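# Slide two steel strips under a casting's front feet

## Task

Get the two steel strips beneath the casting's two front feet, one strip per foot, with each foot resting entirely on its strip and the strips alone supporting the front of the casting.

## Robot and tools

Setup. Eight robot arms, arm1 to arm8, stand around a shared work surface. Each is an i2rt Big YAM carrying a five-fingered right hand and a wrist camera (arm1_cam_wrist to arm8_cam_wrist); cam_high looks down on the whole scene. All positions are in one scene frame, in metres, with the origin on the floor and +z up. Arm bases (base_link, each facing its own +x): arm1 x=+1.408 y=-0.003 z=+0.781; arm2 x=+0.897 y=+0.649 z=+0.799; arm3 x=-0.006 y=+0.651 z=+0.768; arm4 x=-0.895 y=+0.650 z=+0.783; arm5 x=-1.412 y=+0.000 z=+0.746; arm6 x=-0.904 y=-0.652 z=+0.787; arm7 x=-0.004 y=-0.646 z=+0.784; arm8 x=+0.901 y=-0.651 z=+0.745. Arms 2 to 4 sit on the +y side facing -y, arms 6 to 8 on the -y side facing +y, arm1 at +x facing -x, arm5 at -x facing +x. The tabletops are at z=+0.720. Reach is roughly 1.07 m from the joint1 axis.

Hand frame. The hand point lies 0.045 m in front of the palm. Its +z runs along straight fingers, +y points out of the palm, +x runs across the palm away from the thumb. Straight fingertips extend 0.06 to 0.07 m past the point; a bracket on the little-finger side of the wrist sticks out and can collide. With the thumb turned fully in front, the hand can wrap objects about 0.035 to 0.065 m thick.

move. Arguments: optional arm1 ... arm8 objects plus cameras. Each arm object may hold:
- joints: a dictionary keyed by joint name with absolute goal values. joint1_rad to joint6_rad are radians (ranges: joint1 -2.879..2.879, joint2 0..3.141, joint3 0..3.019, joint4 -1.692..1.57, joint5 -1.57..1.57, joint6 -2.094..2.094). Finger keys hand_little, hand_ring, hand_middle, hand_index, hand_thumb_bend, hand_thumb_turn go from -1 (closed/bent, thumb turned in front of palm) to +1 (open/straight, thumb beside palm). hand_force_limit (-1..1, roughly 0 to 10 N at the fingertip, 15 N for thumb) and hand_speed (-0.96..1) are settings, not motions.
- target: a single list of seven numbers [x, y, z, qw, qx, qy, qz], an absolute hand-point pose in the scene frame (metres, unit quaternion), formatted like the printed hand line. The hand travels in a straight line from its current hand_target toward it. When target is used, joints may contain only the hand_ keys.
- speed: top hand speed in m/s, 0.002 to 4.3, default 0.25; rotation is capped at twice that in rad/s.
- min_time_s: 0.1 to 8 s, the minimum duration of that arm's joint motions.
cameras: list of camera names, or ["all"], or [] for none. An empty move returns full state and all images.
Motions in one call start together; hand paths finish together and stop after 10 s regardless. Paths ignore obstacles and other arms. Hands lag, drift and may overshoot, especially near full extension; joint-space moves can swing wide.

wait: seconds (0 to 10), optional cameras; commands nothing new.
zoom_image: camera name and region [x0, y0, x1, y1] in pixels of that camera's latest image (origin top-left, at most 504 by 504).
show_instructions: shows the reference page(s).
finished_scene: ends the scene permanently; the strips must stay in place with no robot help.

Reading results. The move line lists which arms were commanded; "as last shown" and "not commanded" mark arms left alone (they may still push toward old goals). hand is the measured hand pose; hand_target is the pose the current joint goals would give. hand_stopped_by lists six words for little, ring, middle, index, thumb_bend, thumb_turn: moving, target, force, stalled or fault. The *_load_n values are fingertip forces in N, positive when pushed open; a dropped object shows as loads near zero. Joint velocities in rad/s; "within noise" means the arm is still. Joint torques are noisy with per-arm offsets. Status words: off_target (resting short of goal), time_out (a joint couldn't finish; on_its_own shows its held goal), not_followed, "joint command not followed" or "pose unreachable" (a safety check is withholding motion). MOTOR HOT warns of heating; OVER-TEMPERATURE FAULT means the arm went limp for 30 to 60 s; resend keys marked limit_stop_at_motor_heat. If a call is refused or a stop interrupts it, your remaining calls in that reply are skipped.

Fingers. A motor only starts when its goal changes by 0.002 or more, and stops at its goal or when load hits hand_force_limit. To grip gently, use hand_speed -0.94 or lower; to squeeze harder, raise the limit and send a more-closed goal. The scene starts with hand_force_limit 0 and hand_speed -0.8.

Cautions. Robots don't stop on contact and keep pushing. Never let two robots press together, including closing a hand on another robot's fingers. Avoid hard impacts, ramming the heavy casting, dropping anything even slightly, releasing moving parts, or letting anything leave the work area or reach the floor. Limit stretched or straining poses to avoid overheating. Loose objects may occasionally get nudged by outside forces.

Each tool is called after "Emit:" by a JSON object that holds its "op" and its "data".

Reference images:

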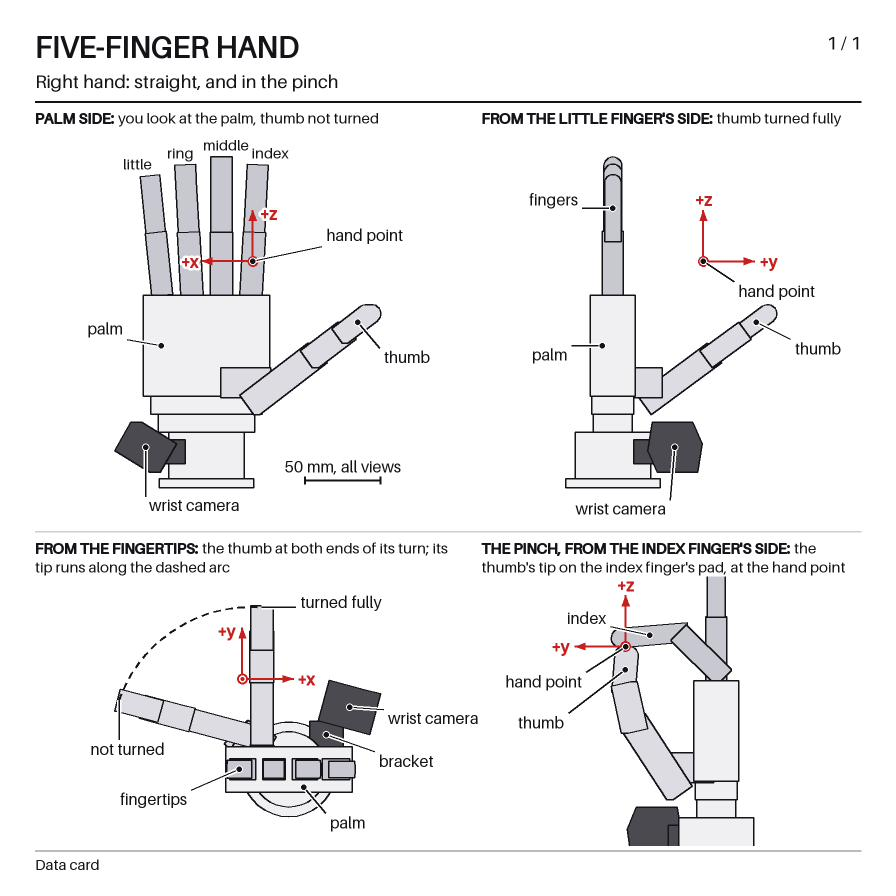

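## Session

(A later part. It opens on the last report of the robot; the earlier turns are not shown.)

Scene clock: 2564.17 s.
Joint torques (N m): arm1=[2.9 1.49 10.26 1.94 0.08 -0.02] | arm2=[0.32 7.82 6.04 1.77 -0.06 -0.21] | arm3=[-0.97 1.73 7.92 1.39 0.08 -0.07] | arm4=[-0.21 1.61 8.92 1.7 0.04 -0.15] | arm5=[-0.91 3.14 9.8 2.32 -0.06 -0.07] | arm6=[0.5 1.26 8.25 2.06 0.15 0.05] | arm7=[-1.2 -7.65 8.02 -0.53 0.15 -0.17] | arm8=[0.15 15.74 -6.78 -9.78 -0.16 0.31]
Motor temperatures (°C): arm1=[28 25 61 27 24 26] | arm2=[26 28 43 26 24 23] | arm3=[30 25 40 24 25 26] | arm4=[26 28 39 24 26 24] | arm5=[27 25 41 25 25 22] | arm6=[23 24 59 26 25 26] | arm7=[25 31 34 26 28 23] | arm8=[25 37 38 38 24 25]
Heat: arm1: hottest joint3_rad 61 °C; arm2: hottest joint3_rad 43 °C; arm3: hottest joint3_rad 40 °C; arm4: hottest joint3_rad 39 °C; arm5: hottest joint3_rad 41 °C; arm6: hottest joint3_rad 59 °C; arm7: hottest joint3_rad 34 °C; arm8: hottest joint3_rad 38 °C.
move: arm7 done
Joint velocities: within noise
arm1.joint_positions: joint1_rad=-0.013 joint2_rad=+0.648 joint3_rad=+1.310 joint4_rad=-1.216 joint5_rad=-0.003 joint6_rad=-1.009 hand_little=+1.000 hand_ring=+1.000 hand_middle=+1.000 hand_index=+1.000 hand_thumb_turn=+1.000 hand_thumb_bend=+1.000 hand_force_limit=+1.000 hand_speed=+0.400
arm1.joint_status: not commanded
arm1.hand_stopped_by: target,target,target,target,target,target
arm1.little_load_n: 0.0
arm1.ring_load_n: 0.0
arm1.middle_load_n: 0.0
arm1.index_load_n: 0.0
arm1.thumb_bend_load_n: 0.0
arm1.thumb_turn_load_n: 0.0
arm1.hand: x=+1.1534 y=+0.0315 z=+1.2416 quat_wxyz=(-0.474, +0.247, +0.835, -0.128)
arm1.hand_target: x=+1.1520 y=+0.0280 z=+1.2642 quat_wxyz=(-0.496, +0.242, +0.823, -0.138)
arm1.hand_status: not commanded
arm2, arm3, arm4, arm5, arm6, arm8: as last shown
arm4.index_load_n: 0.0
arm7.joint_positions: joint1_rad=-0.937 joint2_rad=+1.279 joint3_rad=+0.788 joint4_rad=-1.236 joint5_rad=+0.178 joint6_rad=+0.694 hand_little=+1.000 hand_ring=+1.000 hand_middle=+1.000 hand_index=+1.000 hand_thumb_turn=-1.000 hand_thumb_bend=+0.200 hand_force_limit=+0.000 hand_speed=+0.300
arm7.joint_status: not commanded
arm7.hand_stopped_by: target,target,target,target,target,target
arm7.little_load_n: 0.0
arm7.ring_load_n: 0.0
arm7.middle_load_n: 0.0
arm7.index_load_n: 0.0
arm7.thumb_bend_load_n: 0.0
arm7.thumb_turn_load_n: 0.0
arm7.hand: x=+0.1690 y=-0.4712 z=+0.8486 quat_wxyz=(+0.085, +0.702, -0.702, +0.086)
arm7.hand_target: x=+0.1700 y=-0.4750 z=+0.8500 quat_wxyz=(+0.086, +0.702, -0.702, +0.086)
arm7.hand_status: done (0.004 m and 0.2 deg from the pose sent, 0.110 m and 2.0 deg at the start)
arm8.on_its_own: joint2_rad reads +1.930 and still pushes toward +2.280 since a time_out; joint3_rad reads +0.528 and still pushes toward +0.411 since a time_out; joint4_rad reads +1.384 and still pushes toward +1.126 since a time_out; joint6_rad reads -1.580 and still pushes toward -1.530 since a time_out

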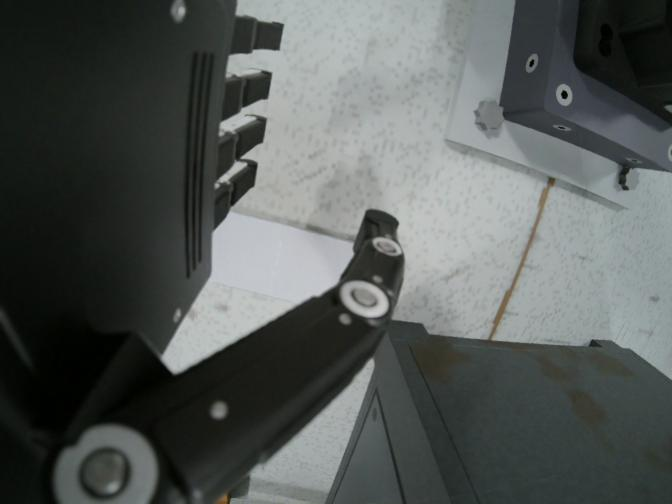

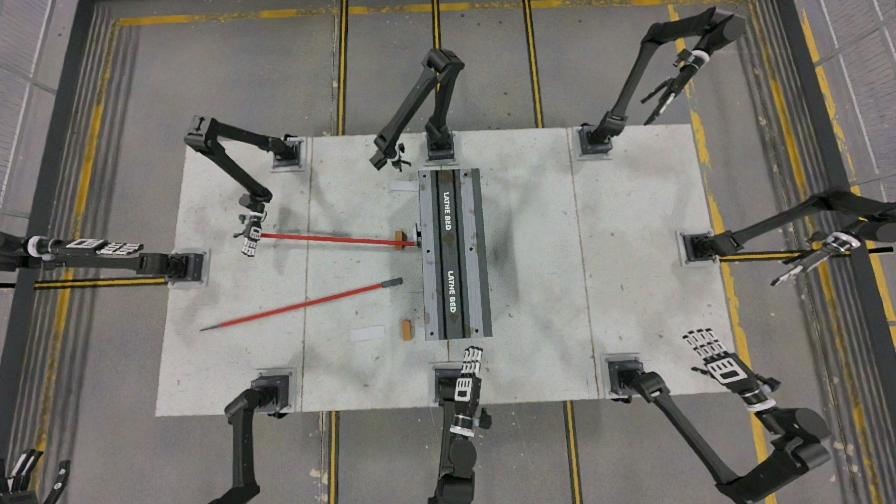

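Emit:
{"op": "move", "data": {"arm7": {"target": [0.1620, -0.4700, 0.7970, 0.0862, 0.702, -0.702, 0.0862], "speed": 0.08}, "cameras": ["arm7_cam_wrist"]}}

Emit:
{"op": "move", "data": {"arm7": {"target": [0.1620, -0.4250, 0.7960, 0.0862, 0.702, -0.702, 0.0862], "speed": 0.06}, "cameras": ["arm7_cam_wrist", "cam_high"]}}

Emit:
{"op": "zoom_image", "data": {"camera": "cam_high", "region": [350, 160, 440, 230]}}

Scene clock: 2570.83 s.
Joint torques (N m): arm1=[2.96 1.49 10.28 1.87 0.08 -0.02] | arm2=[0.32 7.88 6.04 1.74 -0.06 -0.21] | arm3=[-1.26 1.55 8.05 1.46 0.06 -0.1] | arm4=[-0.15 1.67 8.94 1.68 0.04 -0.14] | arm5=[-1.08 3.19 9.74 2.41 -0.05 -0.07] | arm6=[0.32 1.38 8.27 2.07 0.16 0.07] | arm7=[0.67 -6.95 6.97 -0.03 0.02 0.04] | arm8=[0.21 15.62 -6.78 -9.78 -0.16 0.31]
Motor temperatures (°C): arm1=[28 25 61 27 24 26] | arm2=[26 28 43 26 24 23] | arm3=[30 25 40 24 25 26] | arm4=[26 28 39 24 26 24] | arm5=[27 25 41 25 25 22] | arm6=[23 24 59 26 25 26] | arm7=[25 31 33 26 28 23] | arm8=[25 37 38 38 24 25]
Heat: arm1: hottest joint3_rad 61 °C; arm2: hottest joint3_rad 43 °C; arm3: hottest joint3_rad 40 °C; arm4: hottest joint3_rad 39 °C; arm5: hottest joint3_rad 41 °C; arm6: hottest joint3_rad 59 °C; arm7: hottest joint3_rad 33 °C; arm8: hottest joint3_rad 38 °C.
move: arm7 done
Joint velocities: within noise
arm1, arm2, arm3, arm4, arm5, arm6, arm8: as last shown
arm2.thumb_turn_load_n: 0.5
arm3.thumb_bend_load_n: -0.5
arm3.thumb_turn_load_n: 0.0
arm7.joint_positions: joint1_rad=-0.929 joint2_rad=+1.354 joint3_rad=+0.703 joint4_rad=-1.081 joint5_rad=+0.177 joint6_rad=+0.703 hand_little=+1.000 hand_ring=+1.000 hand_middle=+1.000 hand_index=+1.000 hand_thumb_turn=-1.000 hand_thumb_bend=+0.200 hand_force_limit=+0.000 hand_speed=+0.300
arm7.joint_status: not commanded
arm7.hand_stopped_by: target,target,target,target,target,target
arm7.little_load_n: 0.0
arm7.ring_load_n: 0.0
arm7.middle_load_n: 0.0
arm7.index_load_n: 0.0
arm7.thumb_bend_load_n: 0.0
arm7.thumb_turn_load_n: 0.0
arm7.hand: x=+0.1640 y=-0.4728 z=+0.7998 quat_wxyz=(+0.086, +0.702, -0.702, +0.086)
arm7.hand_target: x=+0.1620 y=-0.4701 z=+0.7970 quat_wxyz=(+0.086, +0.702, -0.702, +0.086)
arm7.hand_status: done (0.004 m and 0.0 deg from the pose sent, 0.052 m and 0.2 deg at the start)
arm8.little_load_n: -0.5
arm8.thumb_turn_load_n: 0.0
arm8.on_its_own: joint2_rad reads +1.930 and still pushes toward +2.280 since a time_out; joint3_rad reads +0.528 and still pushes toward +0.411 since a time_out; joint4_rad reads +1.384 and still pushes toward +1.126 since a time_out; joint6_rad reads -1.580 and still pushes toward -1.530 since a time_out

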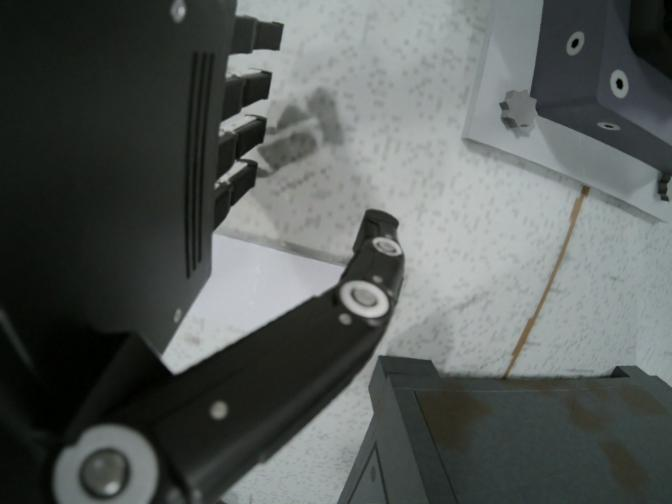

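Scene clock: 2572.23 s.
Joint torques (N m): arm1=[2.84 1.55 10.26 1.85 0.08 -0.03] | arm2=[0.26 7.88 6.02 1.77 -0.06 -0.21] | arm3=[-1.44 1.14 7.91 1.42 0.1 -0.11] | arm4=[0.03 1.73 8.9 1.66 0.05 -0.14] | arm5=[-0.67 3.02 9.7 2.4 -0.06 -0.06] | arm6=[0.44 1.32 8.25 2.04 0.16 0.06] | arm7=[1.2 -6.48 9.77 0.09 -0.46 0.04] | arm8=[0.21 15.74 -6.79 -9.8 -0.16 0.31]
Motor temperatures (°C): arm1=[28 25 61 27 24 26] | arm2=[26 28 43 26 24 23] | arm3=[30 25 40 24 25 26] | arm4=[26 28 39 24 26 24] | arm5=[27 25 41 25 25 22] | arm6=[23 24 59 26 25 26] | arm7=[25 31 34 26 28 23] | arm8=[25 37 38 38 24 25]
Heat: arm1: hottest joint3_rad 61 °C; arm2: hottest joint3_rad 43 °C; arm3: hottest joint3_rad 40 °C; arm4: hottest joint3_rad 39 °C; arm5: hottest joint3_rad 41 °C; arm6: hottest joint3_rad 59 °C; arm7: hottest joint3_rad 34 °C; arm8: hottest joint3_rad 38 °C.
move: arm7 off_target
Joint velocities: within noise
arm1, arm2, arm3, arm4, arm5, arm6: as last shown
arm1.little_load_n: -0.5
arm3.thumb_bend_load_n: 0.0
arm3.thumb_turn_load_n: -0.5
arm4.ring_load_n: -0.5
arm7.joint_positions: joint1_rad=-0.831 joint2_rad=+1.420 joint3_rad=+0.750 joint4_rad=-1.101 joint5_rad=+0.172 joint6_rad=+0.806 hand_little=+1.000 hand_ring=+1.000 hand_middle=+1.000 hand_index=+1.000 hand_thumb_turn=-1.000 hand_thumb_bend=+0.200 hand_force_limit=+0.000 hand_speed=+0.300
arm7.joint_status: not commanded
arm7.hand_stopped_by: target,target,target,target,target,target
arm7.little_load_n: 0.0
arm7.ring_load_n: 0.0
arm7.middle_load_n: 0.0
arm7.index_load_n: 0.0
arm7.thumb_bend_load_n: 0.0
arm7.thumb_turn_load_n: 0.0
arm7.hand: x=+0.1559 y=-0.4428 z=+0.7952 quat_wxyz=(+0.097, +0.700, -0.702, +0.092)
arm7.hand_target: x=+0.1617 y=-0.4255 z=+0.7963 quat_wxyz=(+0.086, +0.702, -0.702, +0.086)
arm7.hand_status: off_target (0.019 m and 1.4 deg from the pose sent, 0.048 m and 0.0 deg at the start)
arm8.joint_positions: joint1_rad=-0.234 joint2_rad=+1.930 joint3_rad=+0.528 joint4_rad=+1.384 joint5_rad=-0.108 joint6_rad=-1.580 hand_little=+1.000 hand_ring=+1.000 hand_middle=+1.000 hand_index=+1.000 hand_thumb_turn=-1.000 hand_thumb_bend=+1.000 hand_force_limit=+0.200 hand_speed=-0.300
arm8.joint_status: not commanded
arm8.hand_stopped_by: target,target,target,target,target,target
arm8.little_load_n: 0.0
arm8.ring_load_n: 0.0
arm8.middle_load_n: 0.0
arm8.index_load_n: 0.0
arm8.thumb_bend_load_n: 0.0
arm8.thumb_turn_load_n: 0.0
arm8.on_its_own: joint2_rad reads +1.930 and still pushes toward +2.280 since a time_out; joint3_rad reads +0.528 and still pushes toward +0.411 since a time_out; joint4_rad reads +1.384 and still pushes toward +1.126 since a time_out; joint6_rad reads -1.580 and still pushes toward -1.530 since a time_out
arm8.hand: x=+1.0450 y=-0.1125 z=+0.7911 quat_wxyz=(-0.467, +0.522, +0.490, +0.518)
arm8.hand_target: x=+1.0130 y=-0.2805 z=+0.5418 quat_wxyz=(-0.294, +0.703, +0.588, +0.272)
arm8.hand_status: not commanded

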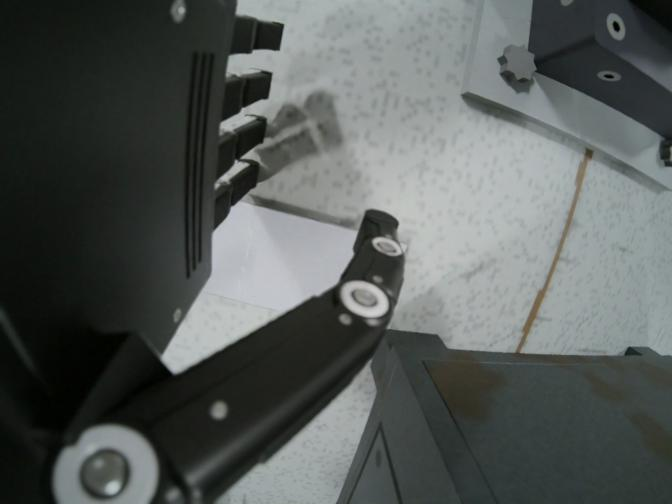

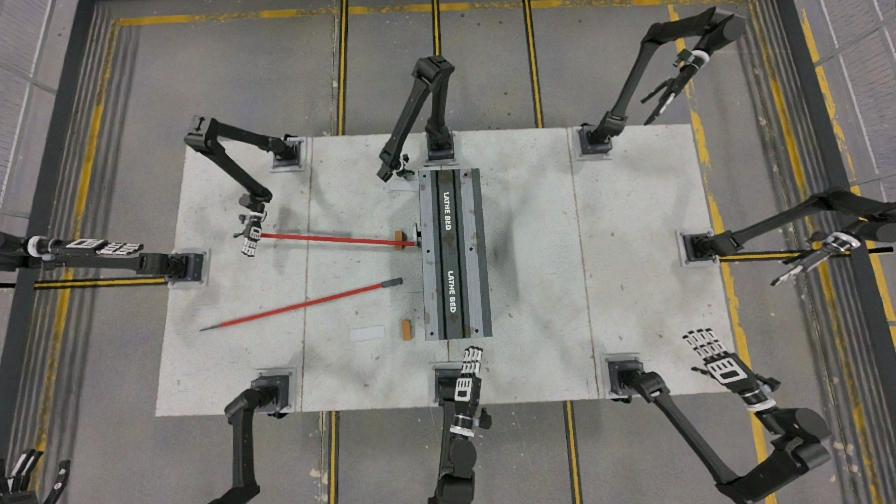

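Scaled by 5.600.

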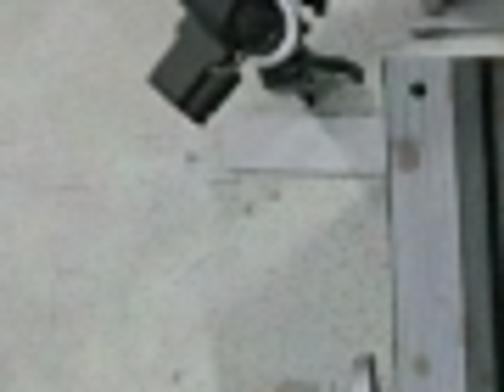

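Emit:
{"op": "move", "data": {"arm7": {"target": [0.1640, -0.3950, 0.7960, 0.0862, 0.702, -0.702, 0.0862], "speed": 0.06}, "cameras": ["arm7_cam_wrist", "cam_high"]}}

Emit:
{"op": "zoom_image", "data": {"camera": "cam_high", "region": [350, 160, 440, 230]}}

Scene clock: 2576.10 s.
Joint torques (N m): arm1=[3.02 1.67 10.29 1.87 0.08 -0.03] | arm2=[0.26 7.88 6.01 1.77 -0.06 -0.22] | arm3=[-1.38 1.44 8.08 1.26 0.08 -0.14] | arm4=[-0.15 1.79 8.88 1.66 0.05 -0.14] | arm5=[-0.38 3.14 9.73 2.36 -0.05 -0.08] | arm6=[0.5 1.38 8.27 2.07 0.15 0.07] | arm7=[1.38 -7.3 10.21 0.38 -0.6 0.06] | arm8=[0.26 15.74 -6.79 -9.78 -0.16 0.31]
Motor temperatures (°C): arm1=[28 25 61 27 24 26] | arm2=[26 28 43 26 24 23] | arm3=[30 25 40 24 25 26] | arm4=[26 28 39 24 26 24] | arm5=[27 25 41 25 25 22] | arm6=[23 24 59 26 25 26] | arm7=[25 31 34 26 28 23] | arm8=[25 37 38 38 24 25]
Heat: arm1: hottest joint3_rad 61 °C; arm2: hottest joint3_rad 43 °C; arm3: hottest joint3_rad 40 °C; arm4: hottest joint3_rad 39 °C; arm5: hottest joint3_rad 41 °C; arm6: hottest joint3_rad 59 °C; arm7: hottest joint3_rad 34 °C; arm8: hottest joint3_rad 38 °C.
move: arm7 off_target
Joint velocities: within noise
arm1, arm8: as last shown
arm1.little_load_n: 0.0
arm2.joint_positions: joint1_rad=+0.650 joint2_rad=+0.649 joint3_rad=+1.979 joint4_rad=-1.491 joint5_rad=+0.003 joint6_rad=-0.991 hand_little=+1.000 hand_ring=+1.000 hand_middle=+0.600 hand_index=+0.600 hand_thumb_turn=-1.000 hand_thumb_bend=+0.300 hand_force_limit=+0.600 hand_speed=+0.300
arm2.joint_status: not commanded
arm2.hand_stopped_by: target,target,target,target,target,target
arm2.little_load_n: 0.0
arm2.ring_load_n: 0.0
arm2.middle_load_n: 0.0
arm2.index_load_n: 0.0
arm2.thumb_bend_load_n: 0.0
arm2.thumb_turn_load_n: 0.0
arm2.hand: x=+0.9272 y=+0.5424 z=+1.4823 quat_wxyz=(+0.098, +0.559, -0.513, +0.644)
arm2.hand_target: x=+0.9234 y=+0.5470 z=+1.4875 quat_wxyz=(+0.100, +0.559, -0.508, +0.648)
arm2.hand_status: not commanded
arm3.joint_positions: joint1_rad=-0.143 joint2_rad=+0.630 joint3_rad=+1.453 joint4_rad=-1.273 joint5_rad=+0.068 joint6_rad=-1.049 hand_little=+1.000 hand_ring=+1.000 hand_middle=+1.000 hand_index=+1.000 hand_thumb_turn=+1.000 hand_thumb_bend=+1.000 hand_force_limit=+0.000 hand_speed=-0.800
arm3.joint_status: not commanded
arm3.hand_stopped_by: target,target,target,target,target,target
arm3.little_load_n: 0.0
arm3.ring_load_n: 0.0
arm3.middle_load_n: 0.0
arm3.index_load_n: 0.0
arm3.thumb_bend_load_n: 0.0
arm3.thumb_turn_load_n: 0.0
arm3.hand: x=-0.1053 y=+0.4353 z=+1.2896 quat_wxyz=(+0.325, +0.336, -0.778, +0.421)
arm3.hand_target: x=-0.1051 y=+0.4368 z=+1.2986 quat_wxyz=(+0.330, +0.333, -0.773, +0.428)
arm3.hand_status: not commanded
arm4.joint_positions: joint1_rad=+0.343 joint2_rad=+0.602 joint3_rad=+1.329 joint4_rad=-1.163 joint5_rad=-0.020 joint6_rad=-1.080 hand_little=+1.000 hand_ring=+1.000 hand_middle=+1.000 hand_index=+1.000 hand_thumb_turn=+1.000 hand_thumb_bend=+1.000 hand_force_limit=+0.000 hand_speed=-0.800
arm4.joint_status: not commanded
arm4.hand_stopped_by: target,target,target,target,target,target
arm4.little_load_n: 0.0
arm4.ring_load_n: 0.0
arm4.middle_load_n: 0.0
arm4.index_load_n: 0.0
arm4.thumb_bend_load_n: 0.0
arm4.thumb_turn_load_n: 0.0
arm4.hand: x=-0.8393 y=+0.4005 z=+1.2738 quat_wxyz=(+0.182, +0.559, -0.631, +0.506)
arm4.hand_target: x=-0.8397 y=+0.4016 z=+1.2840 quat_wxyz=(+0.185, +0.555, -0.626, +0.515)
arm4.hand_status: not commanded
arm5.joint_positions: joint1_rad=+0.438 joint2_rad=+0.625 joint3_rad=+1.349 joint4_rad=-1.251 joint5_rad=-0.254 joint6_rad=-0.999 hand_little=+1.000 hand_ring=+1.000 hand_middle=+1.000 hand_index=+1.000 hand_thumb_turn=+1.000 hand_thumb_bend=+1.000 hand_force_limit=+0.000 hand_speed=-0.800
arm5.joint_status: not commanded
arm5.hand_stopped_by: target,target,target,target,target,target
arm5.little_load_n: 0.0
arm5.ring_load_n: 0.0
arm5.middle_load_n: 0.0
arm5.index_load_n: 0.0
arm5.thumb_bend_load_n: 0.0
arm5.thumb_turn_load_n: 0.0
arm5.hand: x=-1.2023 y=+0.1277 z=+1.2197 quat_wxyz=(-0.345, +0.862, +0.025, +0.372)
arm5.hand_target: x=-1.2027 y=+0.1275 z=+1.2290 quat_wxyz=(-0.349, +0.856, +0.027, +0.380)
arm5.hand_status: not commanded
arm6.joint_positions: joint1_rad=-0.375 joint2_rad=+0.618 joint3_rad=+1.405 joint4_rad=-1.167 joint5_rad=+0.287 joint6_rad=-1.422 hand_little=+1.000 hand_ring=+1.000 hand_middle=+1.000 hand_index=+1.000 hand_thumb_turn=+1.000 hand_thumb_bend=+1.000 hand_force_limit=+0.000 hand_speed=-0.800
arm6.joint_status: not commanded
arm6.hand_stopped_by: target,target,target,target,target,target
arm6.little_load_n: 0.0
arm6.ring_load_n: 0.0
arm6.middle_load_n: 0.0
arm6.index_load_n: 0.0
arm6.thumb_bend_load_n: 0.0
arm6.thumb_turn_load_n: 0.0
arm6.hand: x=-0.7223 y=-0.4619 z=+1.3335 quat_wxyz=(-0.258, +0.745, +0.355, +0.501)
arm6.hand_target: x=-0.7230 y=-0.4639 z=+1.3457 quat_wxyz=(-0.267, +0.739, +0.350, +0.510)
arm6.hand_status: not commanded
arm7.joint_positions: joint1_rad=-0.780 joint2_rad=+1.477 joint3_rad=+0.809 joint4_rad=-1.126 joint5_rad=+0.166 joint6_rad=+0.860 hand_little=+1.000 hand_ring=+1.000 hand_middle=+1.000 hand_index=+1.000 hand_thumb_turn=-1.000 hand_thumb_bend=+0.200 hand_force_limit=+0.000 hand_speed=+0.300
arm7.joint_status: not commanded
arm7.hand_stopped_by: target,target,target,target,target,target
arm7.little_load_n: 0.0
arm7.ring_load_n: 0.0
arm7.middle_load_n: 0.0
arm7.index_load_n: 0.0
arm7.thumb_bend_load_n: 0.0
arm7.thumb_turn_load_n: 0.0
arm7.hand: x=+0.1569 y=-0.4187 z=+0.7958 quat_wxyz=(+0.104, +0.699, -0.702, +0.095)
arm7.hand_target: x=+0.1635 y=-0.3958 z=+0.7968 quat_wxyz=(+0.086, +0.702, -0.702, +0.086)
arm7.hand_status: off_target (0.025 m and 2.3 deg from the pose sent, 0.048 m and 1.4 deg at the start)
arm8.thumb_turn_load_n: 0.5
arm8.on_its_own: joint2_rad reads +1.930 and still pushes toward +2.280 since a time_out; joint3_rad reads +0.528 and still pushes toward +0.411 since a time_out; joint4_rad reads +1.384 and still pushes toward +1.126 since a time_out; joint6_rad reads -1.580 and still pushes toward -1.530 since a time_out

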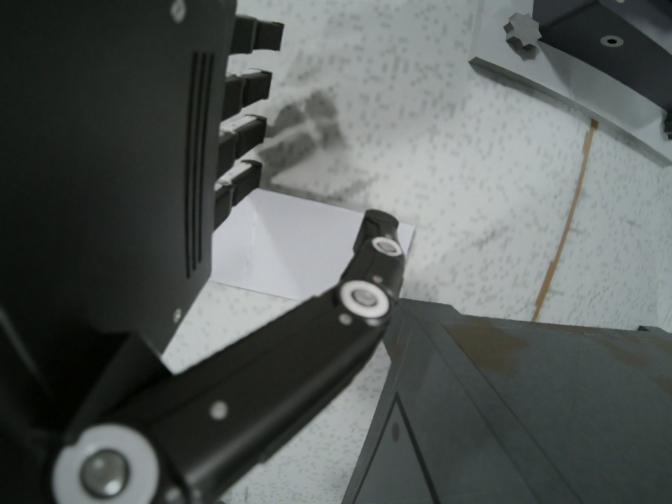

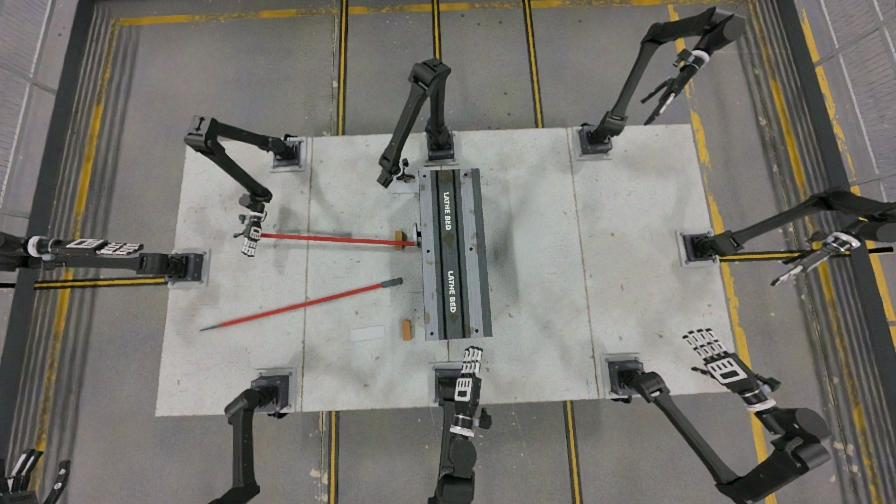

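Scaled by 5.600.

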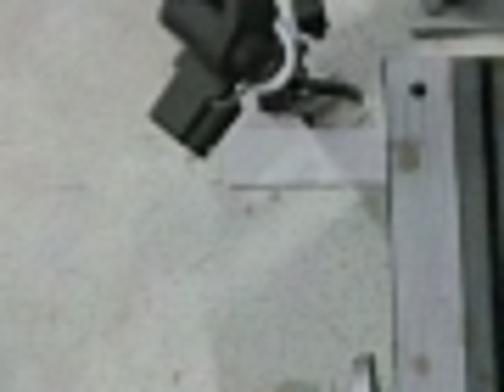

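Emit:
{"op": "move", "data": {"arm7": {"target": [0.1680, -0.3660, 0.7960, 0.0862, 0.702, -0.702, 0.0862], "speed": 0.05}, "cameras": ["arm7_cam_wrist", "cam_high"]}}

Emit:
{"op": "zoom_image", "data": {"camera": "cam_high", "region": [350, 160, 440, 230]}}

Scene clock: 2582.43 s.
Joint torques (N m): arm1=[3.02 1.49 10.3 1.89 0.08 -0.02] | arm2=[0.32 7.88 6.01 1.76 -0.06 -0.21] | arm3=[-1.2 1.38 7.79 1.18 0.07 -0.12] | arm4=[0.15 1.55 8.87 1.65 0.04 -0.14] | arm5=[-1.38 2.67 9.62 2.26 -0.05 -0.07] | arm6=[0.5 1.49 8.28 2.06 0.15 0.06] | arm7=[1.38 -7.88 10.67 0.57 -0.52 0.08] | arm8=[0.21 15.62 -6.76 -9.78 -0.15 0.31]
Motor temperatures (°C): arm1=[28 25 61 27 24 26] | arm2=[26 28 43 26 24 23] | arm3=[30 25 40 24 25 26] | arm4=[26 28 39 24 26 24] | arm5=[27 25 41 25 25 22] | arm6=[23 24 59 26 25 26] | arm7=[25 31 34 26 28 23] | arm8=[25 37 38 39 24 25]
Heat: arm1: hottest joint3_rad 61 °C; arm2: hottest joint3_rad 43 °C; arm3: hottest joint3_rad 40 °C; arm4: hottest joint3_rad 39 °C; arm5: hottest joint3_rad 41 °C; arm6: hottest joint3_rad 59 °C; arm7: hottest joint3_rad 34 °C; arm8: hottest joint4_rad 39 °C.
move: arm7 off_target
Joint velocities: within noise
arm1, arm2, arm3, arm4, arm5, arm6, arm8: as last shown
arm5.middle_load_n: 0.5
arm6.index_load_n: 0.5
arm7.joint_positions: joint1_rad=-0.738 joint2_rad=+1.533 joint3_rad=+0.875 joint4_rad=-1.147 joint5_rad=+0.155 joint6_rad=+0.897 hand_little=+1.000 hand_ring=+1.000 hand_middle=+1.000 hand_index=+1.000 hand_thumb_turn=-1.000 hand_thumb_bend=+0.200 hand_force_limit=+0.000 hand_speed=+0.300
arm7.joint_status: not commanded
arm7.hand_stopped_by: target,target,target,target,target,target
arm7.little_load_n: 0.0
arm7.ring_load_n: 0.0
arm7.middle_load_n: -0.5
arm7.index_load_n: -1.5
arm7.thumb_bend_load_n: -0.5
arm7.thumb_turn_load_n: 0.0
arm7.hand: x=+0.1597 y=-0.3923 z=+0.7966 quat_wxyz=(+0.107, +0.700, -0.700, +0.094)
arm7.hand_target: x=+0.1675 y=-0.3669 z=+0.7970 quat_wxyz=(+0.086, +0.702, -0.702, +0.086)
arm7.hand_status: off_target (0.028 m and 2.5 deg from the pose sent, 0.054 m and 2.3 deg at the start)
arm8.middle_load_n: 0.5
arm8.thumb_turn_load_n: 0.0
arm8.on_its_own: joint2_rad reads +1.930 and still pushes toward +2.280 since a time_out; joint3_rad reads +0.528 and still pushes toward +0.411 since a time_out; joint4_rad reads +1.384 and still pushes toward +1.126 since a time_out; joint6_rad reads -1.580 and still pushes toward -1.530 since a time_out

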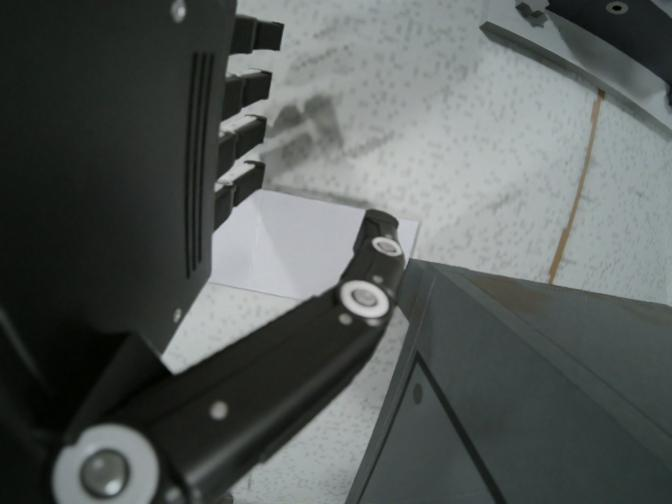

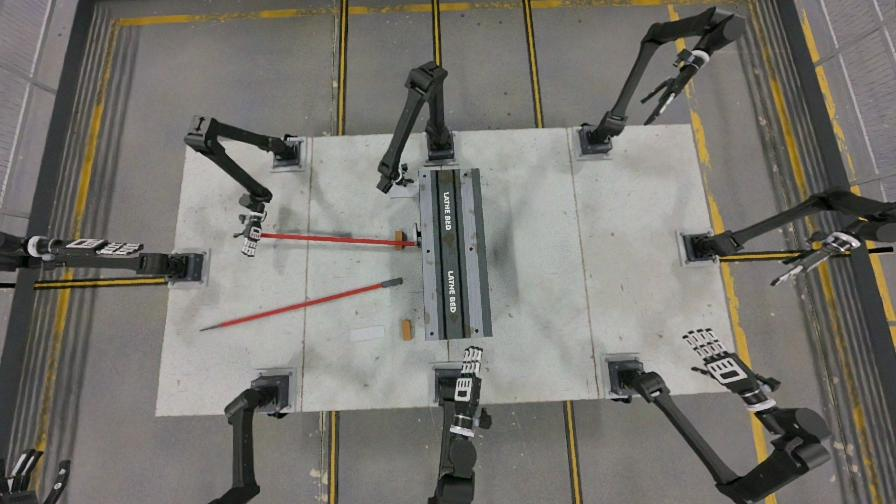

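Scaled by 5.600.

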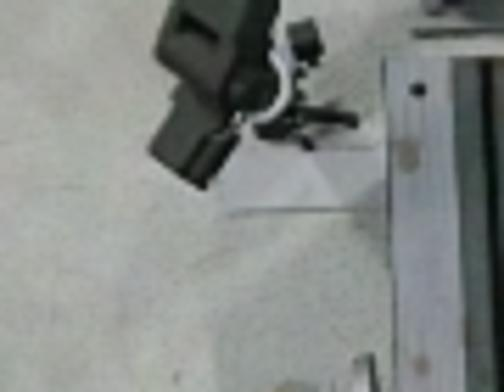

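Emit:
{"op": "move", "data": {"arm7": {"target": [0.1620, -0.4000, 0.8500, 0.0862, 0.702, -0.702, 0.0862], "speed": 0.15}}}

Emit:
{"op": "move", "data": {"arm7": {"target": [0.2750, -0.3450, 0.8300, 0.0862, 0.702, -0.702, 0.0862], "speed": 0.2}, "cameras": ["arm7_cam_wrist", "cam_high"]}}

Emit:
{"op": "zoom_image", "data": {"camera": "arm7_cam_wrist", "region": [420, 150, 672, 350]}}

Emit:
{"op": "zoom_image", "data": {"camera": "cam_high", "region": [350, 160, 440, 230]}}

Scene clock: 2588.37 s.
Joint torques (N m): arm1=[2.78 1.55 10.25 1.88 0.08 -0.02] | arm2=[0.32 7.82 6.04 1.77 -0.06 -0.21] | arm3=[-0.79 0.97 7.97 1.54 0.03 -0.1] | arm4=[-0.09 1.73 8.91 1.69 0.04 -0.14] | arm5=[-0.85 2.67 9.68 2.35 -0.05 -0.08] | arm6=[0.44 1.44 8.27 2.09 0.15 0.06] | arm7=[-1.08 -8.82 10.61 -0.72 0.13 -0.15] | arm8=[0.26 15.68 -6.79 -9.78 -0.16 0.32]
Motor temperatures (°C): arm1=[28 25 61 27 24 26] | arm2=[26 28 43 26 24 23] | arm3=[30 25 40 24 25 26] | arm4=[26 28 39 24 26 24] | arm5=[27 25 41 25 25 22] | arm6=[23 24 59 26 25 26] | arm7=[25 31 35 26 28 23] | arm8=[25 37 38 39 24 25]
Heat: arm1: hottest joint3_rad 61 °C; arm2: hottest joint3_rad 43 °C; arm3: hottest joint3_rad 40 °C; arm4: hottest joint3_rad 39 °C; arm5: hottest joint3_rad 41 °C; arm6: hottest joint3_rad 59 °C; arm7: hottest joint3_rad 35 °C; arm8: hottest joint4_rad 39 °C.
move: arm7 off_target
Joint velocities: within noise
arm1, arm2, arm3, arm4, arm5, arm6, arm8: as last shown
arm5.middle_load_n: 0.0
arm6.index_load_n: 0.0
arm7.joint_positions: joint1_rad=-0.754 joint2_rad=+1.403 joint3_rad=+0.875 joint4_rad=-1.255 joint5_rad=+0.147 joint6_rad=+0.878 hand_little=+1.000 hand_ring=+1.000 hand_middle=+1.000 hand_index=+1.000 hand_thumb_turn=-1.000 hand_thumb_bend=+0.200 hand_force_limit=+0.000 hand_speed=+0.300
arm7.joint_status: not commanded
arm7.hand_stopped_by: target,target,target,target,target,target
arm7.little_load_n: 0.0
arm7.ring_load_n: 0.0
arm7.middle_load_n: 0.0
arm7.index_load_n: 0.0
arm7.thumb_bend_load_n: 0.0
arm7.thumb_turn_load_n: 0.0
arm7.hand: x=+0.1512 y=-0.4072 z=+0.8406 quat_wxyz=(+0.097, +0.701, -0.701, +0.087)
arm7.hand_target: x=+0.1617 y=-0.4003 z=+0.8499 quat_wxyz=(+0.086, +0.702, -0.702, +0.086)
arm7.hand_status: off_target (0.016 m and 1.3 deg from the pose sent, 0.054 m and 2.5 deg at the start)
arm8.middle_load_n: 0.0
arm8.on_its_own: joint2_rad reads +1.930 and still pushes toward +2.280 since a time_out; joint3_rad reads +0.528 and still pushes toward +0.411 since a time_out; joint4_rad reads +1.384 and still pushes toward +1.126 since a time_out; joint6_rad reads -1.580 and still pushes toward -1.530 since a time_out
pictures: none

Scene clock: 2589.70 s.
Joint torques (N m): arm1=[2.96 1.44 10.25 1.85 0.08 -0.02] | arm2=[0.26 7.82 6.01 1.77 -0.06 -0.21] | arm3=[-1.73 1.67 7.99 1.39 0.09 -0.13] | arm4=[-0.03 1.67 8.94 1.66 0.04 -0.13] | arm5=[-0.91 3.43 9.65 2.28 -0.07 -0.08] | arm6=[0.44 1.44 8.29 2.07 0.15 0.07] | arm7=[-0.73 -13.1 11.22 -0.46 0.12 -0.16] | arm8=[0.21 15.62 -6.78 -9.78 -0.16 0.31]
Motor temperatures (°C): arm1=[28 25 61 27 24 26] | arm2=[26 28 43 26 24 23] | arm3=[30 25 40 24 25 26] | arm4=[26 28 39 24 26 24] | arm5=[27 25 41 25 25 22] | arm6=[23 24 59 26 25 26] | arm7=[25 31 35 26 28 23] | arm8=[25 37 38 39 24 25]
Heat: arm1: hottest joint3_rad 61 °C; arm2: hottest joint3_rad 43 °C; arm3: hottest joint3_rad 40 °C; arm4: hottest joint3_rad 39 °C; arm5: hottest joint3_rad 41 °C; arm6: hottest joint3_rad 59 °C; arm7: hottest joint3_rad 35 °C; arm8: hottest joint4_rad 39 °C.
move: arm7 off_target
Joint velocities: within noise
arm1, arm2, arm3, arm4, arm5, arm6, arm8: as last shown
arm5.thumb_turn_load_n: -0.5
arm6.ring_load_n: 0.5
arm7.joint_positions: joint1_rad=-0.862 joint2_rad=+1.708 joint3_rad=+1.176 joint4_rad=-1.242 joint5_rad=+0.166 joint6_rad=+0.773 hand_little=+1.000 hand_ring=+1.000 hand_middle=+1.000 hand_index=+1.000 hand_thumb_turn=-1.000 hand_thumb_bend=+0.200 hand_force_limit=+0.000 hand_speed=+0.300
arm7.joint_status: not commanded
arm7.hand_stopped_by: target,target,target,target,target,target
arm7.little_load_n: -0.5
arm7.ring_load_n: 0.0
arm7.middle_load_n: 0.0
arm7.index_load_n: 0.0
arm7.thumb_bend_load_n: 0.0
arm7.thumb_turn_load_n: 0.0
arm7.hand: x=+0.2602 y=-0.3539 z=+0.8215 quat_wxyz=(+0.101, +0.701, -0.701, +0.086)
arm7.hand_target: x=+0.2747 y=-0.3454 z=+0.8302 quat_wxyz=(+0.086, +0.702, -0.702, +0.086)
arm7.hand_status: off_target (0.019 m and 1.7 deg from the pose sent, 0.139 m and 1.3 deg at the start)
arm8.on_its_own: joint2_rad reads +1.930 and still pushes toward +2.280 since a time_out; joint3_rad reads +0.528 and still pushes toward +0.411 since a time_out; joint4_rad reads +1.384 and still pushes toward +1.126 since a time_out; joint6_rad reads -1.580 and still pushes toward -1.530 since a time_out

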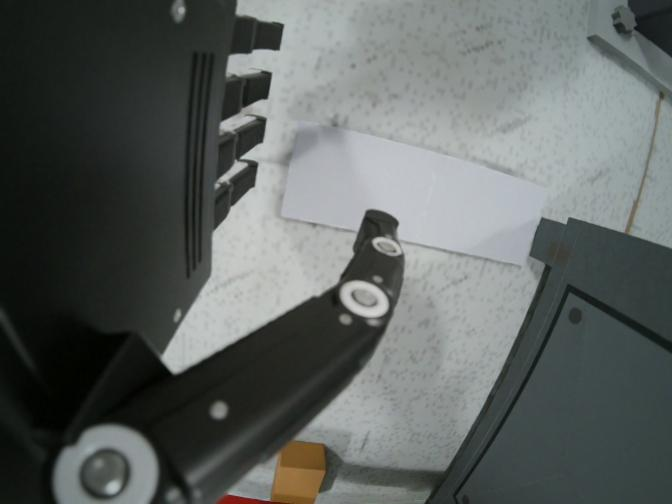

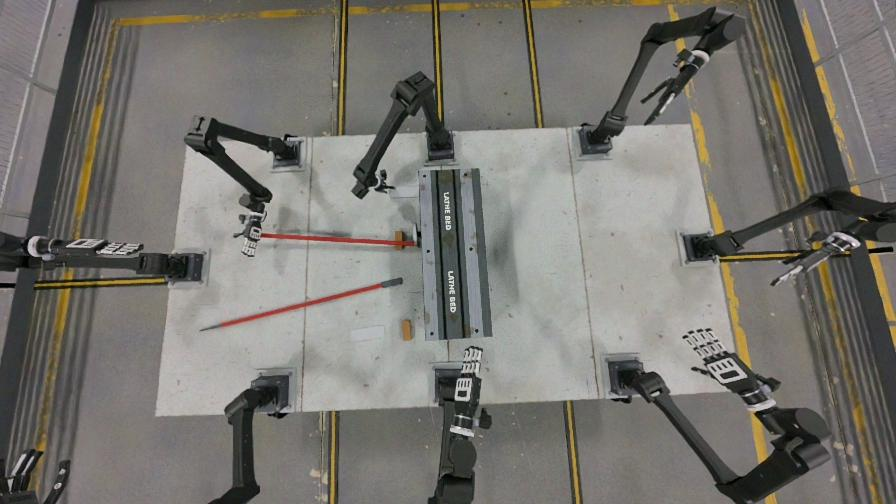

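Scaled by 2.000 from the camera's image (finer frame: 960x720).

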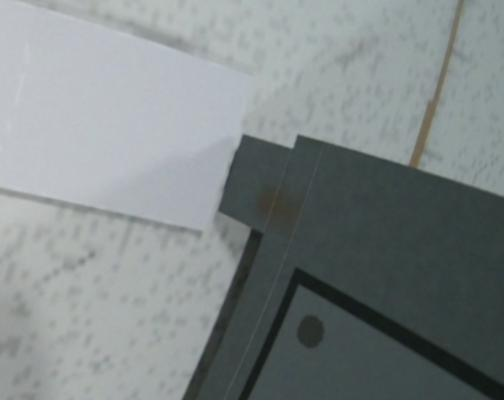

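Scaled by 5.600.

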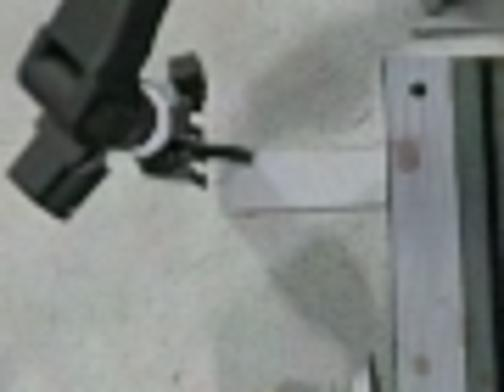

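Emit:
{"op": "move", "data": {"arm7": {"target": [0.2780, -0.3480, 0.7950, 0.0862, 0.702, -0.702, 0.0862], "speed": 0.08}, "cameras": ["arm7_cam_wrist"]}}

Emit:
{"op": "move", "data": {"arm7": {"target": [0.2350, -0.3480, 0.7950, 0.0862, 0.702, -0.702, 0.0862], "speed": 0.06}, "cameras": ["arm7_cam_wrist", "cam_high"]}}

Emit:
{"op": "zoom_image", "data": {"camera": "arm7_cam_wrist", "region": [420, 150, 672, 350]}}

Scene clock: 2601.00 s.
Joint torques (N m): arm1=[3.02 1.49 10.26 1.84 0.08 -0.01] | arm2=[0.32 7.82 6.04 1.76 -0.05 -0.21] | arm3=[-1.32 1.32 7.9 1.4 0.07 -0.05] | arm4=[-0.03 1.73 8.92 1.7 0.05 -0.13] | arm5=[-0.38 2.84 9.65 2.36 -0.04 -0.07] | arm6=[0.44 1.49 8.28 2.07 0.15 0.06] | arm7=[-1.03 -12.92 7.61 0.12 0.06 -0.16] | arm8=[0.21 15.62 -6.78 -9.8 -0.16 0.31]
Motor temperatures (°C): arm1=[28 25 61 27 24 26] | arm2=[26 28 43 26 24 23] | arm3=[30 25 40 24 25 26] | arm4=[26 28 39 24 26 24] | arm5=[27 25 41 25 25 22] | arm6=[23 24 59 26 25 26] | arm7=[25 32 37 26 28 23] | arm8=[25 37 38 39 24 25]
Heat: arm1: hottest joint3_rad 61 °C; arm2: hottest joint3_rad 43 °C; arm3: hottest joint3_rad 40 °C; arm4: hottest joint3_rad 39 °C; arm5: hottest joint3_rad 41 °C; arm6: hottest joint3_rad 59 °C; arm7: hottest joint3_rad 37 °C; arm8: hottest joint4_rad 39 °C.
move: arm7 done
Joint velocities: within noise
arm1, arm2, arm3, arm4, arm5, arm6, arm8: as last shown
arm3.little_load_n: -0.5
arm5.thumb_turn_load_n: 0.0
arm6.ring_load_n: 0.0
arm7.joint_positions: joint1_rad=-0.868 joint2_rad=+1.750 joint3_rad=+1.176 joint4_rad=-1.165 joint5_rad=+0.169 joint6_rad=+0.765 hand_little=+1.000 hand_ring=+1.000 hand_middle=+1.000 hand_index=+1.000 hand_thumb_turn=-1.000 hand_thumb_bend=+0.200 hand_force_limit=+0.000 hand_speed=+0.300
arm7.joint_status: not commanded
arm7.hand_stopped_by: target,target,target,target,target,target
arm7.little_load_n: 0.0
arm7.ring_load_n: 0.0
arm7.middle_load_n: 0.0
arm7.index_load_n: 0.0
arm7.thumb_bend_load_n: 0.0
arm7.thumb_turn_load_n: 0.0
arm7.hand: x=+0.2742 y=-0.3454 z=+0.8002 quat_wxyz=(+0.084, +0.702, -0.702, +0.087)
arm7.hand_target: x=+0.2779 y=-0.3480 z=+0.7950 quat_wxyz=(+0.086, +0.702, -0.702, +0.086)
arm7.hand_status: done (0.007 m and 0.3 deg from the pose sent, 0.032 m and 1.7 deg at the start)
arm8.on_its_own: joint2_rad reads +1.930 and still pushes toward +2.280 since a time_out; joint3_rad reads +0.528 and still pushes toward +0.411 since a time_out; joint4_rad reads +1.384 and still pushes toward +1.126 since a time_out; joint6_rad reads -1.580 and still pushes toward -1.530 since a time_out

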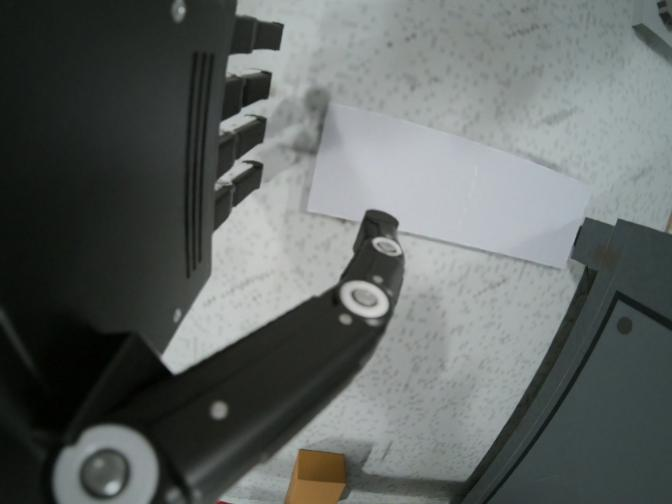

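Scene clock: 2602.30 s.
Joint torques (N m): arm1=[2.9 1.49 10.29 1.91 0.08 -0.03] | arm2=[0.32 7.82 6.01 1.76 -0.06 -0.21] | arm3=[-0.91 1.49 7.98 1.44 0.09 -0.09] | arm4=[-0.03 1.61 8.91 1.66 0.04 -0.13] | arm5=[-0.97 3.19 9.73 2.32 -0.05 -0.07] | arm6=[0.44 1.38 8.27 2.07 0.16 0.06] | arm7=[0.85 -12.86 6.01 -0.21 -0.17 0.01] | arm8=[0.26 15.62 -6.78 -9.78 -0.16 0.31]
Motor temperatures (°C): arm1=[28 25 61 27 24 26] | arm2=[26 28 43 26 24 23] | arm3=[30 25 40 24 25 26] | arm4=[26 28 39 24 26 24] | arm5=[27 25 41 25 25 22] | arm6=[23 24 59 26 25 26] | arm7=[25 32 37 26 28 23] | arm8=[25 37 38 39 24 25]
Heat: arm1: hottest joint3_rad 61 °C; arm2: hottest joint3_rad 43 °C; arm3: hottest joint3_rad 40 °C; arm4: hottest joint3_rad 39 °C; arm5: hottest joint3_rad 41 °C; arm6: hottest joint3_rad 59 °C; arm7: hottest joint3_rad 37 °C; arm8: hottest joint4_rad 39 °C.
move: arm7 off_target
Joint velocities: within noise
arm1.joint_positions: joint1_rad=-0.013 joint2_rad=+0.648 joint3_rad=+1.310 joint4_rad=-1.216 joint5_rad=-0.003 joint6_rad=-1.009 hand_little=+1.000 hand_ring=+1.000 hand_middle=+1.000 hand_index=+1.000 hand_thumb_turn=+1.000 hand_thumb_bend=+1.000 hand_force_limit=+1.000 hand_speed=+0.400
arm1.joint_status: not commanded
arm1.hand_stopped_by: target,target,target,target,target,target
arm1.little_load_n: 0.0
arm1.ring_load_n: 0.0
arm1.middle_load_n: 0.0
arm1.index_load_n: 0.0
arm1.thumb_bend_load_n: 0.0
arm1.thumb_turn_load_n: 0.0
arm1.hand: x=+1.1534 y=+0.0315 z=+1.2416 quat_wxyz=(-0.474, +0.247, +0.835, -0.128)
arm1.hand_target: x=+1.1520 y=+0.0280 z=+1.2642 quat_wxyz=(-0.496, +0.242, +0.823, -0.138)
arm1.hand_status: not commanded
arm2, arm3, arm4, arm5, arm6, arm8: as last shown
arm3.little_load_n: 0.0
arm3.ring_load_n: -0.5
arm6.little_load_n: 0.5
arm7.joint_positions: joint1_rad=-0.826 joint2_rad=+1.696 joint3_rad=+1.100 joint4_rad=-1.143 joint5_rad=+0.164 joint6_rad=+0.812 hand_little=+1.000 hand_ring=+1.000 hand_middle=+1.000 hand_index=+1.000 hand_thumb_turn=-1.000 hand_thumb_bend=+0.200 hand_force_limit=+0.000 hand_speed=+0.300
arm7.joint_status: not commanded
arm7.hand_stopped_by: target,target,target,target,target,target
arm7.little_load_n: 0.0
arm7.ring_load_n: 0.0
arm7.middle_load_n: 0.0
arm7.index_load_n: 0.0
arm7.thumb_bend_load_n: 0.0
arm7.thumb_turn_load_n: 0.0
arm7.hand: x=+0.2451 y=-0.3479 z=+0.7993 quat_wxyz=(+0.080, +0.700, -0.704, +0.089)
arm7.hand_target: x=+0.2351 y=-0.3482 z=+0.7951 quat_wxyz=(+0.086, +0.702, -0.702, +0.086)
arm7.hand_status: off_target (0.011 m and 0.8 deg from the pose sent, 0.040 m and 0.3 deg at the start)
arm8.on_its_own: joint2_rad reads +1.930 and still pushes toward +2.280 since a time_out; joint3_rad reads +0.528 and still pushes toward +0.411 since a time_out; joint4_rad reads +1.384 and still pushes toward +1.126 since a time_out; joint6_rad reads -1.580 and still pushes toward -1.530 since a time_out

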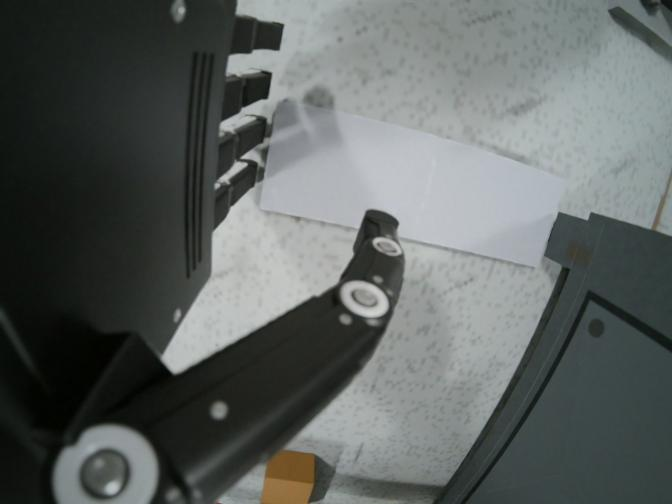

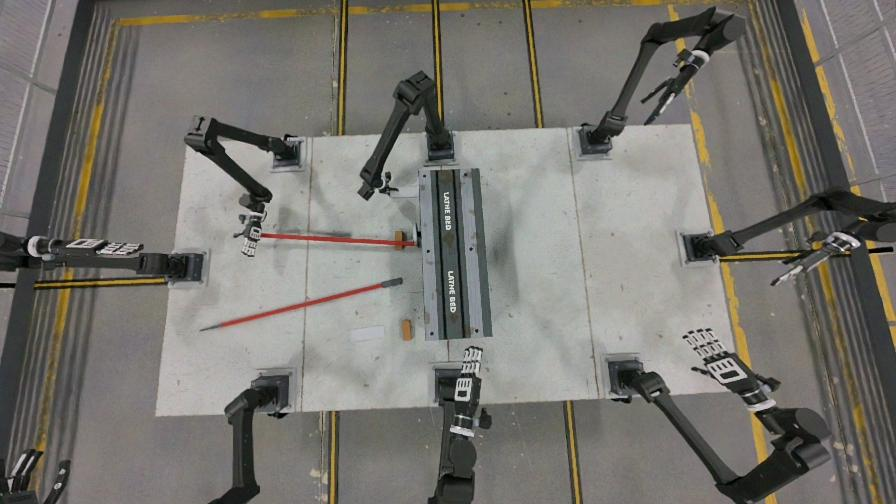

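Scaled by 2.000 from the camera's image (finer frame: 960x720).

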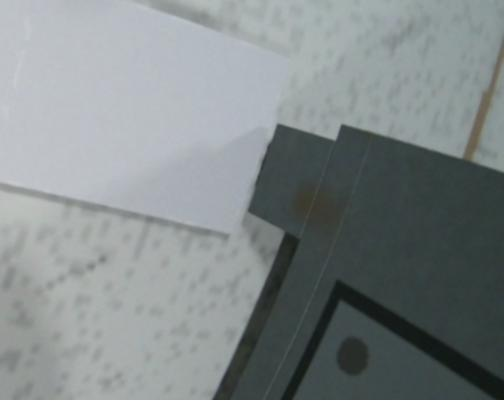

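Emit:
{"op": "move", "data": {"arm7": {"target": [0.2000, -0.3455, 0.7950, 0.0862, 0.702, -0.702, 0.0862], "speed": 0.05}, "cameras": ["arm7_cam_wrist"]}}

Emit:
{"op": "zoom_image", "data": {"camera": "arm7_cam_wrist", "region": [420, 100, 672, 300]}}

Scene clock: 2611.77 s.
Joint torques (N m): arm1=[2.96 1.55 10.29 1.87 0.07 -0.02] | arm2=[0.32 7.82 6.02 1.77 -0.06 -0.21] | arm3=[-0.85 1.2 8.02 1.42 0.04 -0.13] | arm4=[-0.21 1.67 8.95 1.72 0.04 -0.14] | arm5=[-0.85 3.37 9.8 2.39 -0.03 -0.1] | arm6=[0.44 1.44 8.28 2.07 0.15 0.06] | arm7=[1.03 -12.51 5.81 -0.32 -0.4 0.01] | arm8=[0.26 15.62 -6.8 -9.8 -0.16 0.31]
Motor temperatures (°C): arm1=[28 25 61 27 24 26] | arm2=[26 28 43 26 24 23] | arm3=[30 25 40 24 25 26] | arm4=[26 28 39 24 26 24] | arm5=[27 25 41 25 25 22] | arm6=[23 24 59 26 25 26] | arm7=[25 32 36 26 28 23] | arm8=[25 37 38 39 24 25]
Heat: arm1: hottest joint3_rad 61 °C; arm2: hottest joint3_rad 43 °C; arm3: hottest joint3_rad 40 °C; arm4: hottest joint3_rad 39 °C; arm5: hottest joint3_rad 41 °C; arm6: hottest joint3_rad 59 °C; arm7: hottest joint3_rad 36 °C; arm8: hottest joint4_rad 39 °C.
move: arm7 off_target
Joint velocities: within noise
arm1, arm2, arm3, arm4, arm5, arm6, arm8: as last shown
arm1.thumb_turn_load_n: -0.5
arm3.ring_load_n: 0.0
arm6.little_load_n: 0.0
arm7.joint_positions: joint1_rad=-0.765 joint2_rad=+1.651 joint3_rad=+1.038 joint4_rad=-1.134 joint5_rad=+0.158 joint6_rad=+0.878 hand_little=+1.000 hand_ring=+1.000 hand_middle=+1.000 hand_index=+1.000 hand_thumb_turn=-1.000 hand_thumb_bend=+0.200 hand_force_limit=+0.000 hand_speed=+0.300
arm7.joint_status: not commanded
arm7.hand_stopped_by: target,target,target,target,target,target
arm7.little_load_n: 0.0
arm7.ring_load_n: 0.0
arm7.middle_load_n: 0.0
arm7.index_load_n: 0.0
arm7.thumb_bend_load_n: 0.0
arm7.thumb_turn_load_n: 0.0
arm7.hand: x=+0.2127 y=-0.3455 z=+0.7981 quat_wxyz=(+0.079, +0.698, -0.706, +0.091)
arm7.hand_target: x=+0.2002 y=-0.3458 z=+0.7951 quat_wxyz=(+0.086, +0.702, -0.702, +0.086)
arm7.hand_status: off_target (0.013 m and 1.2 deg from the pose sent, 0.045 m and 0.8 deg at the start)
arm8.on_its_own: joint2_rad reads +1.930 and still pushes toward +2.280 since a time_out; joint3_rad reads +0.528 and still pushes toward +0.411 since a time_out; joint4_rad reads +1.384 and still pushes toward +1.126 since a time_out; joint6_rad reads -1.580 and still pushes toward -1.530 since a time_out

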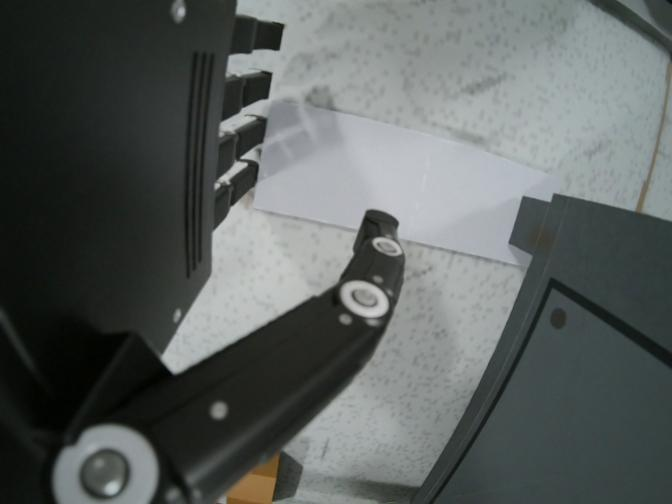

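Scaled by 2.000 from the camera's image (finer frame: 960x720).

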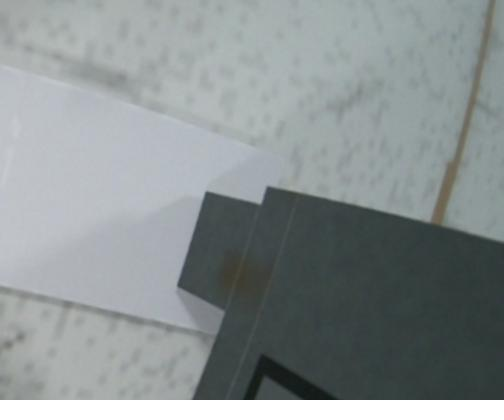

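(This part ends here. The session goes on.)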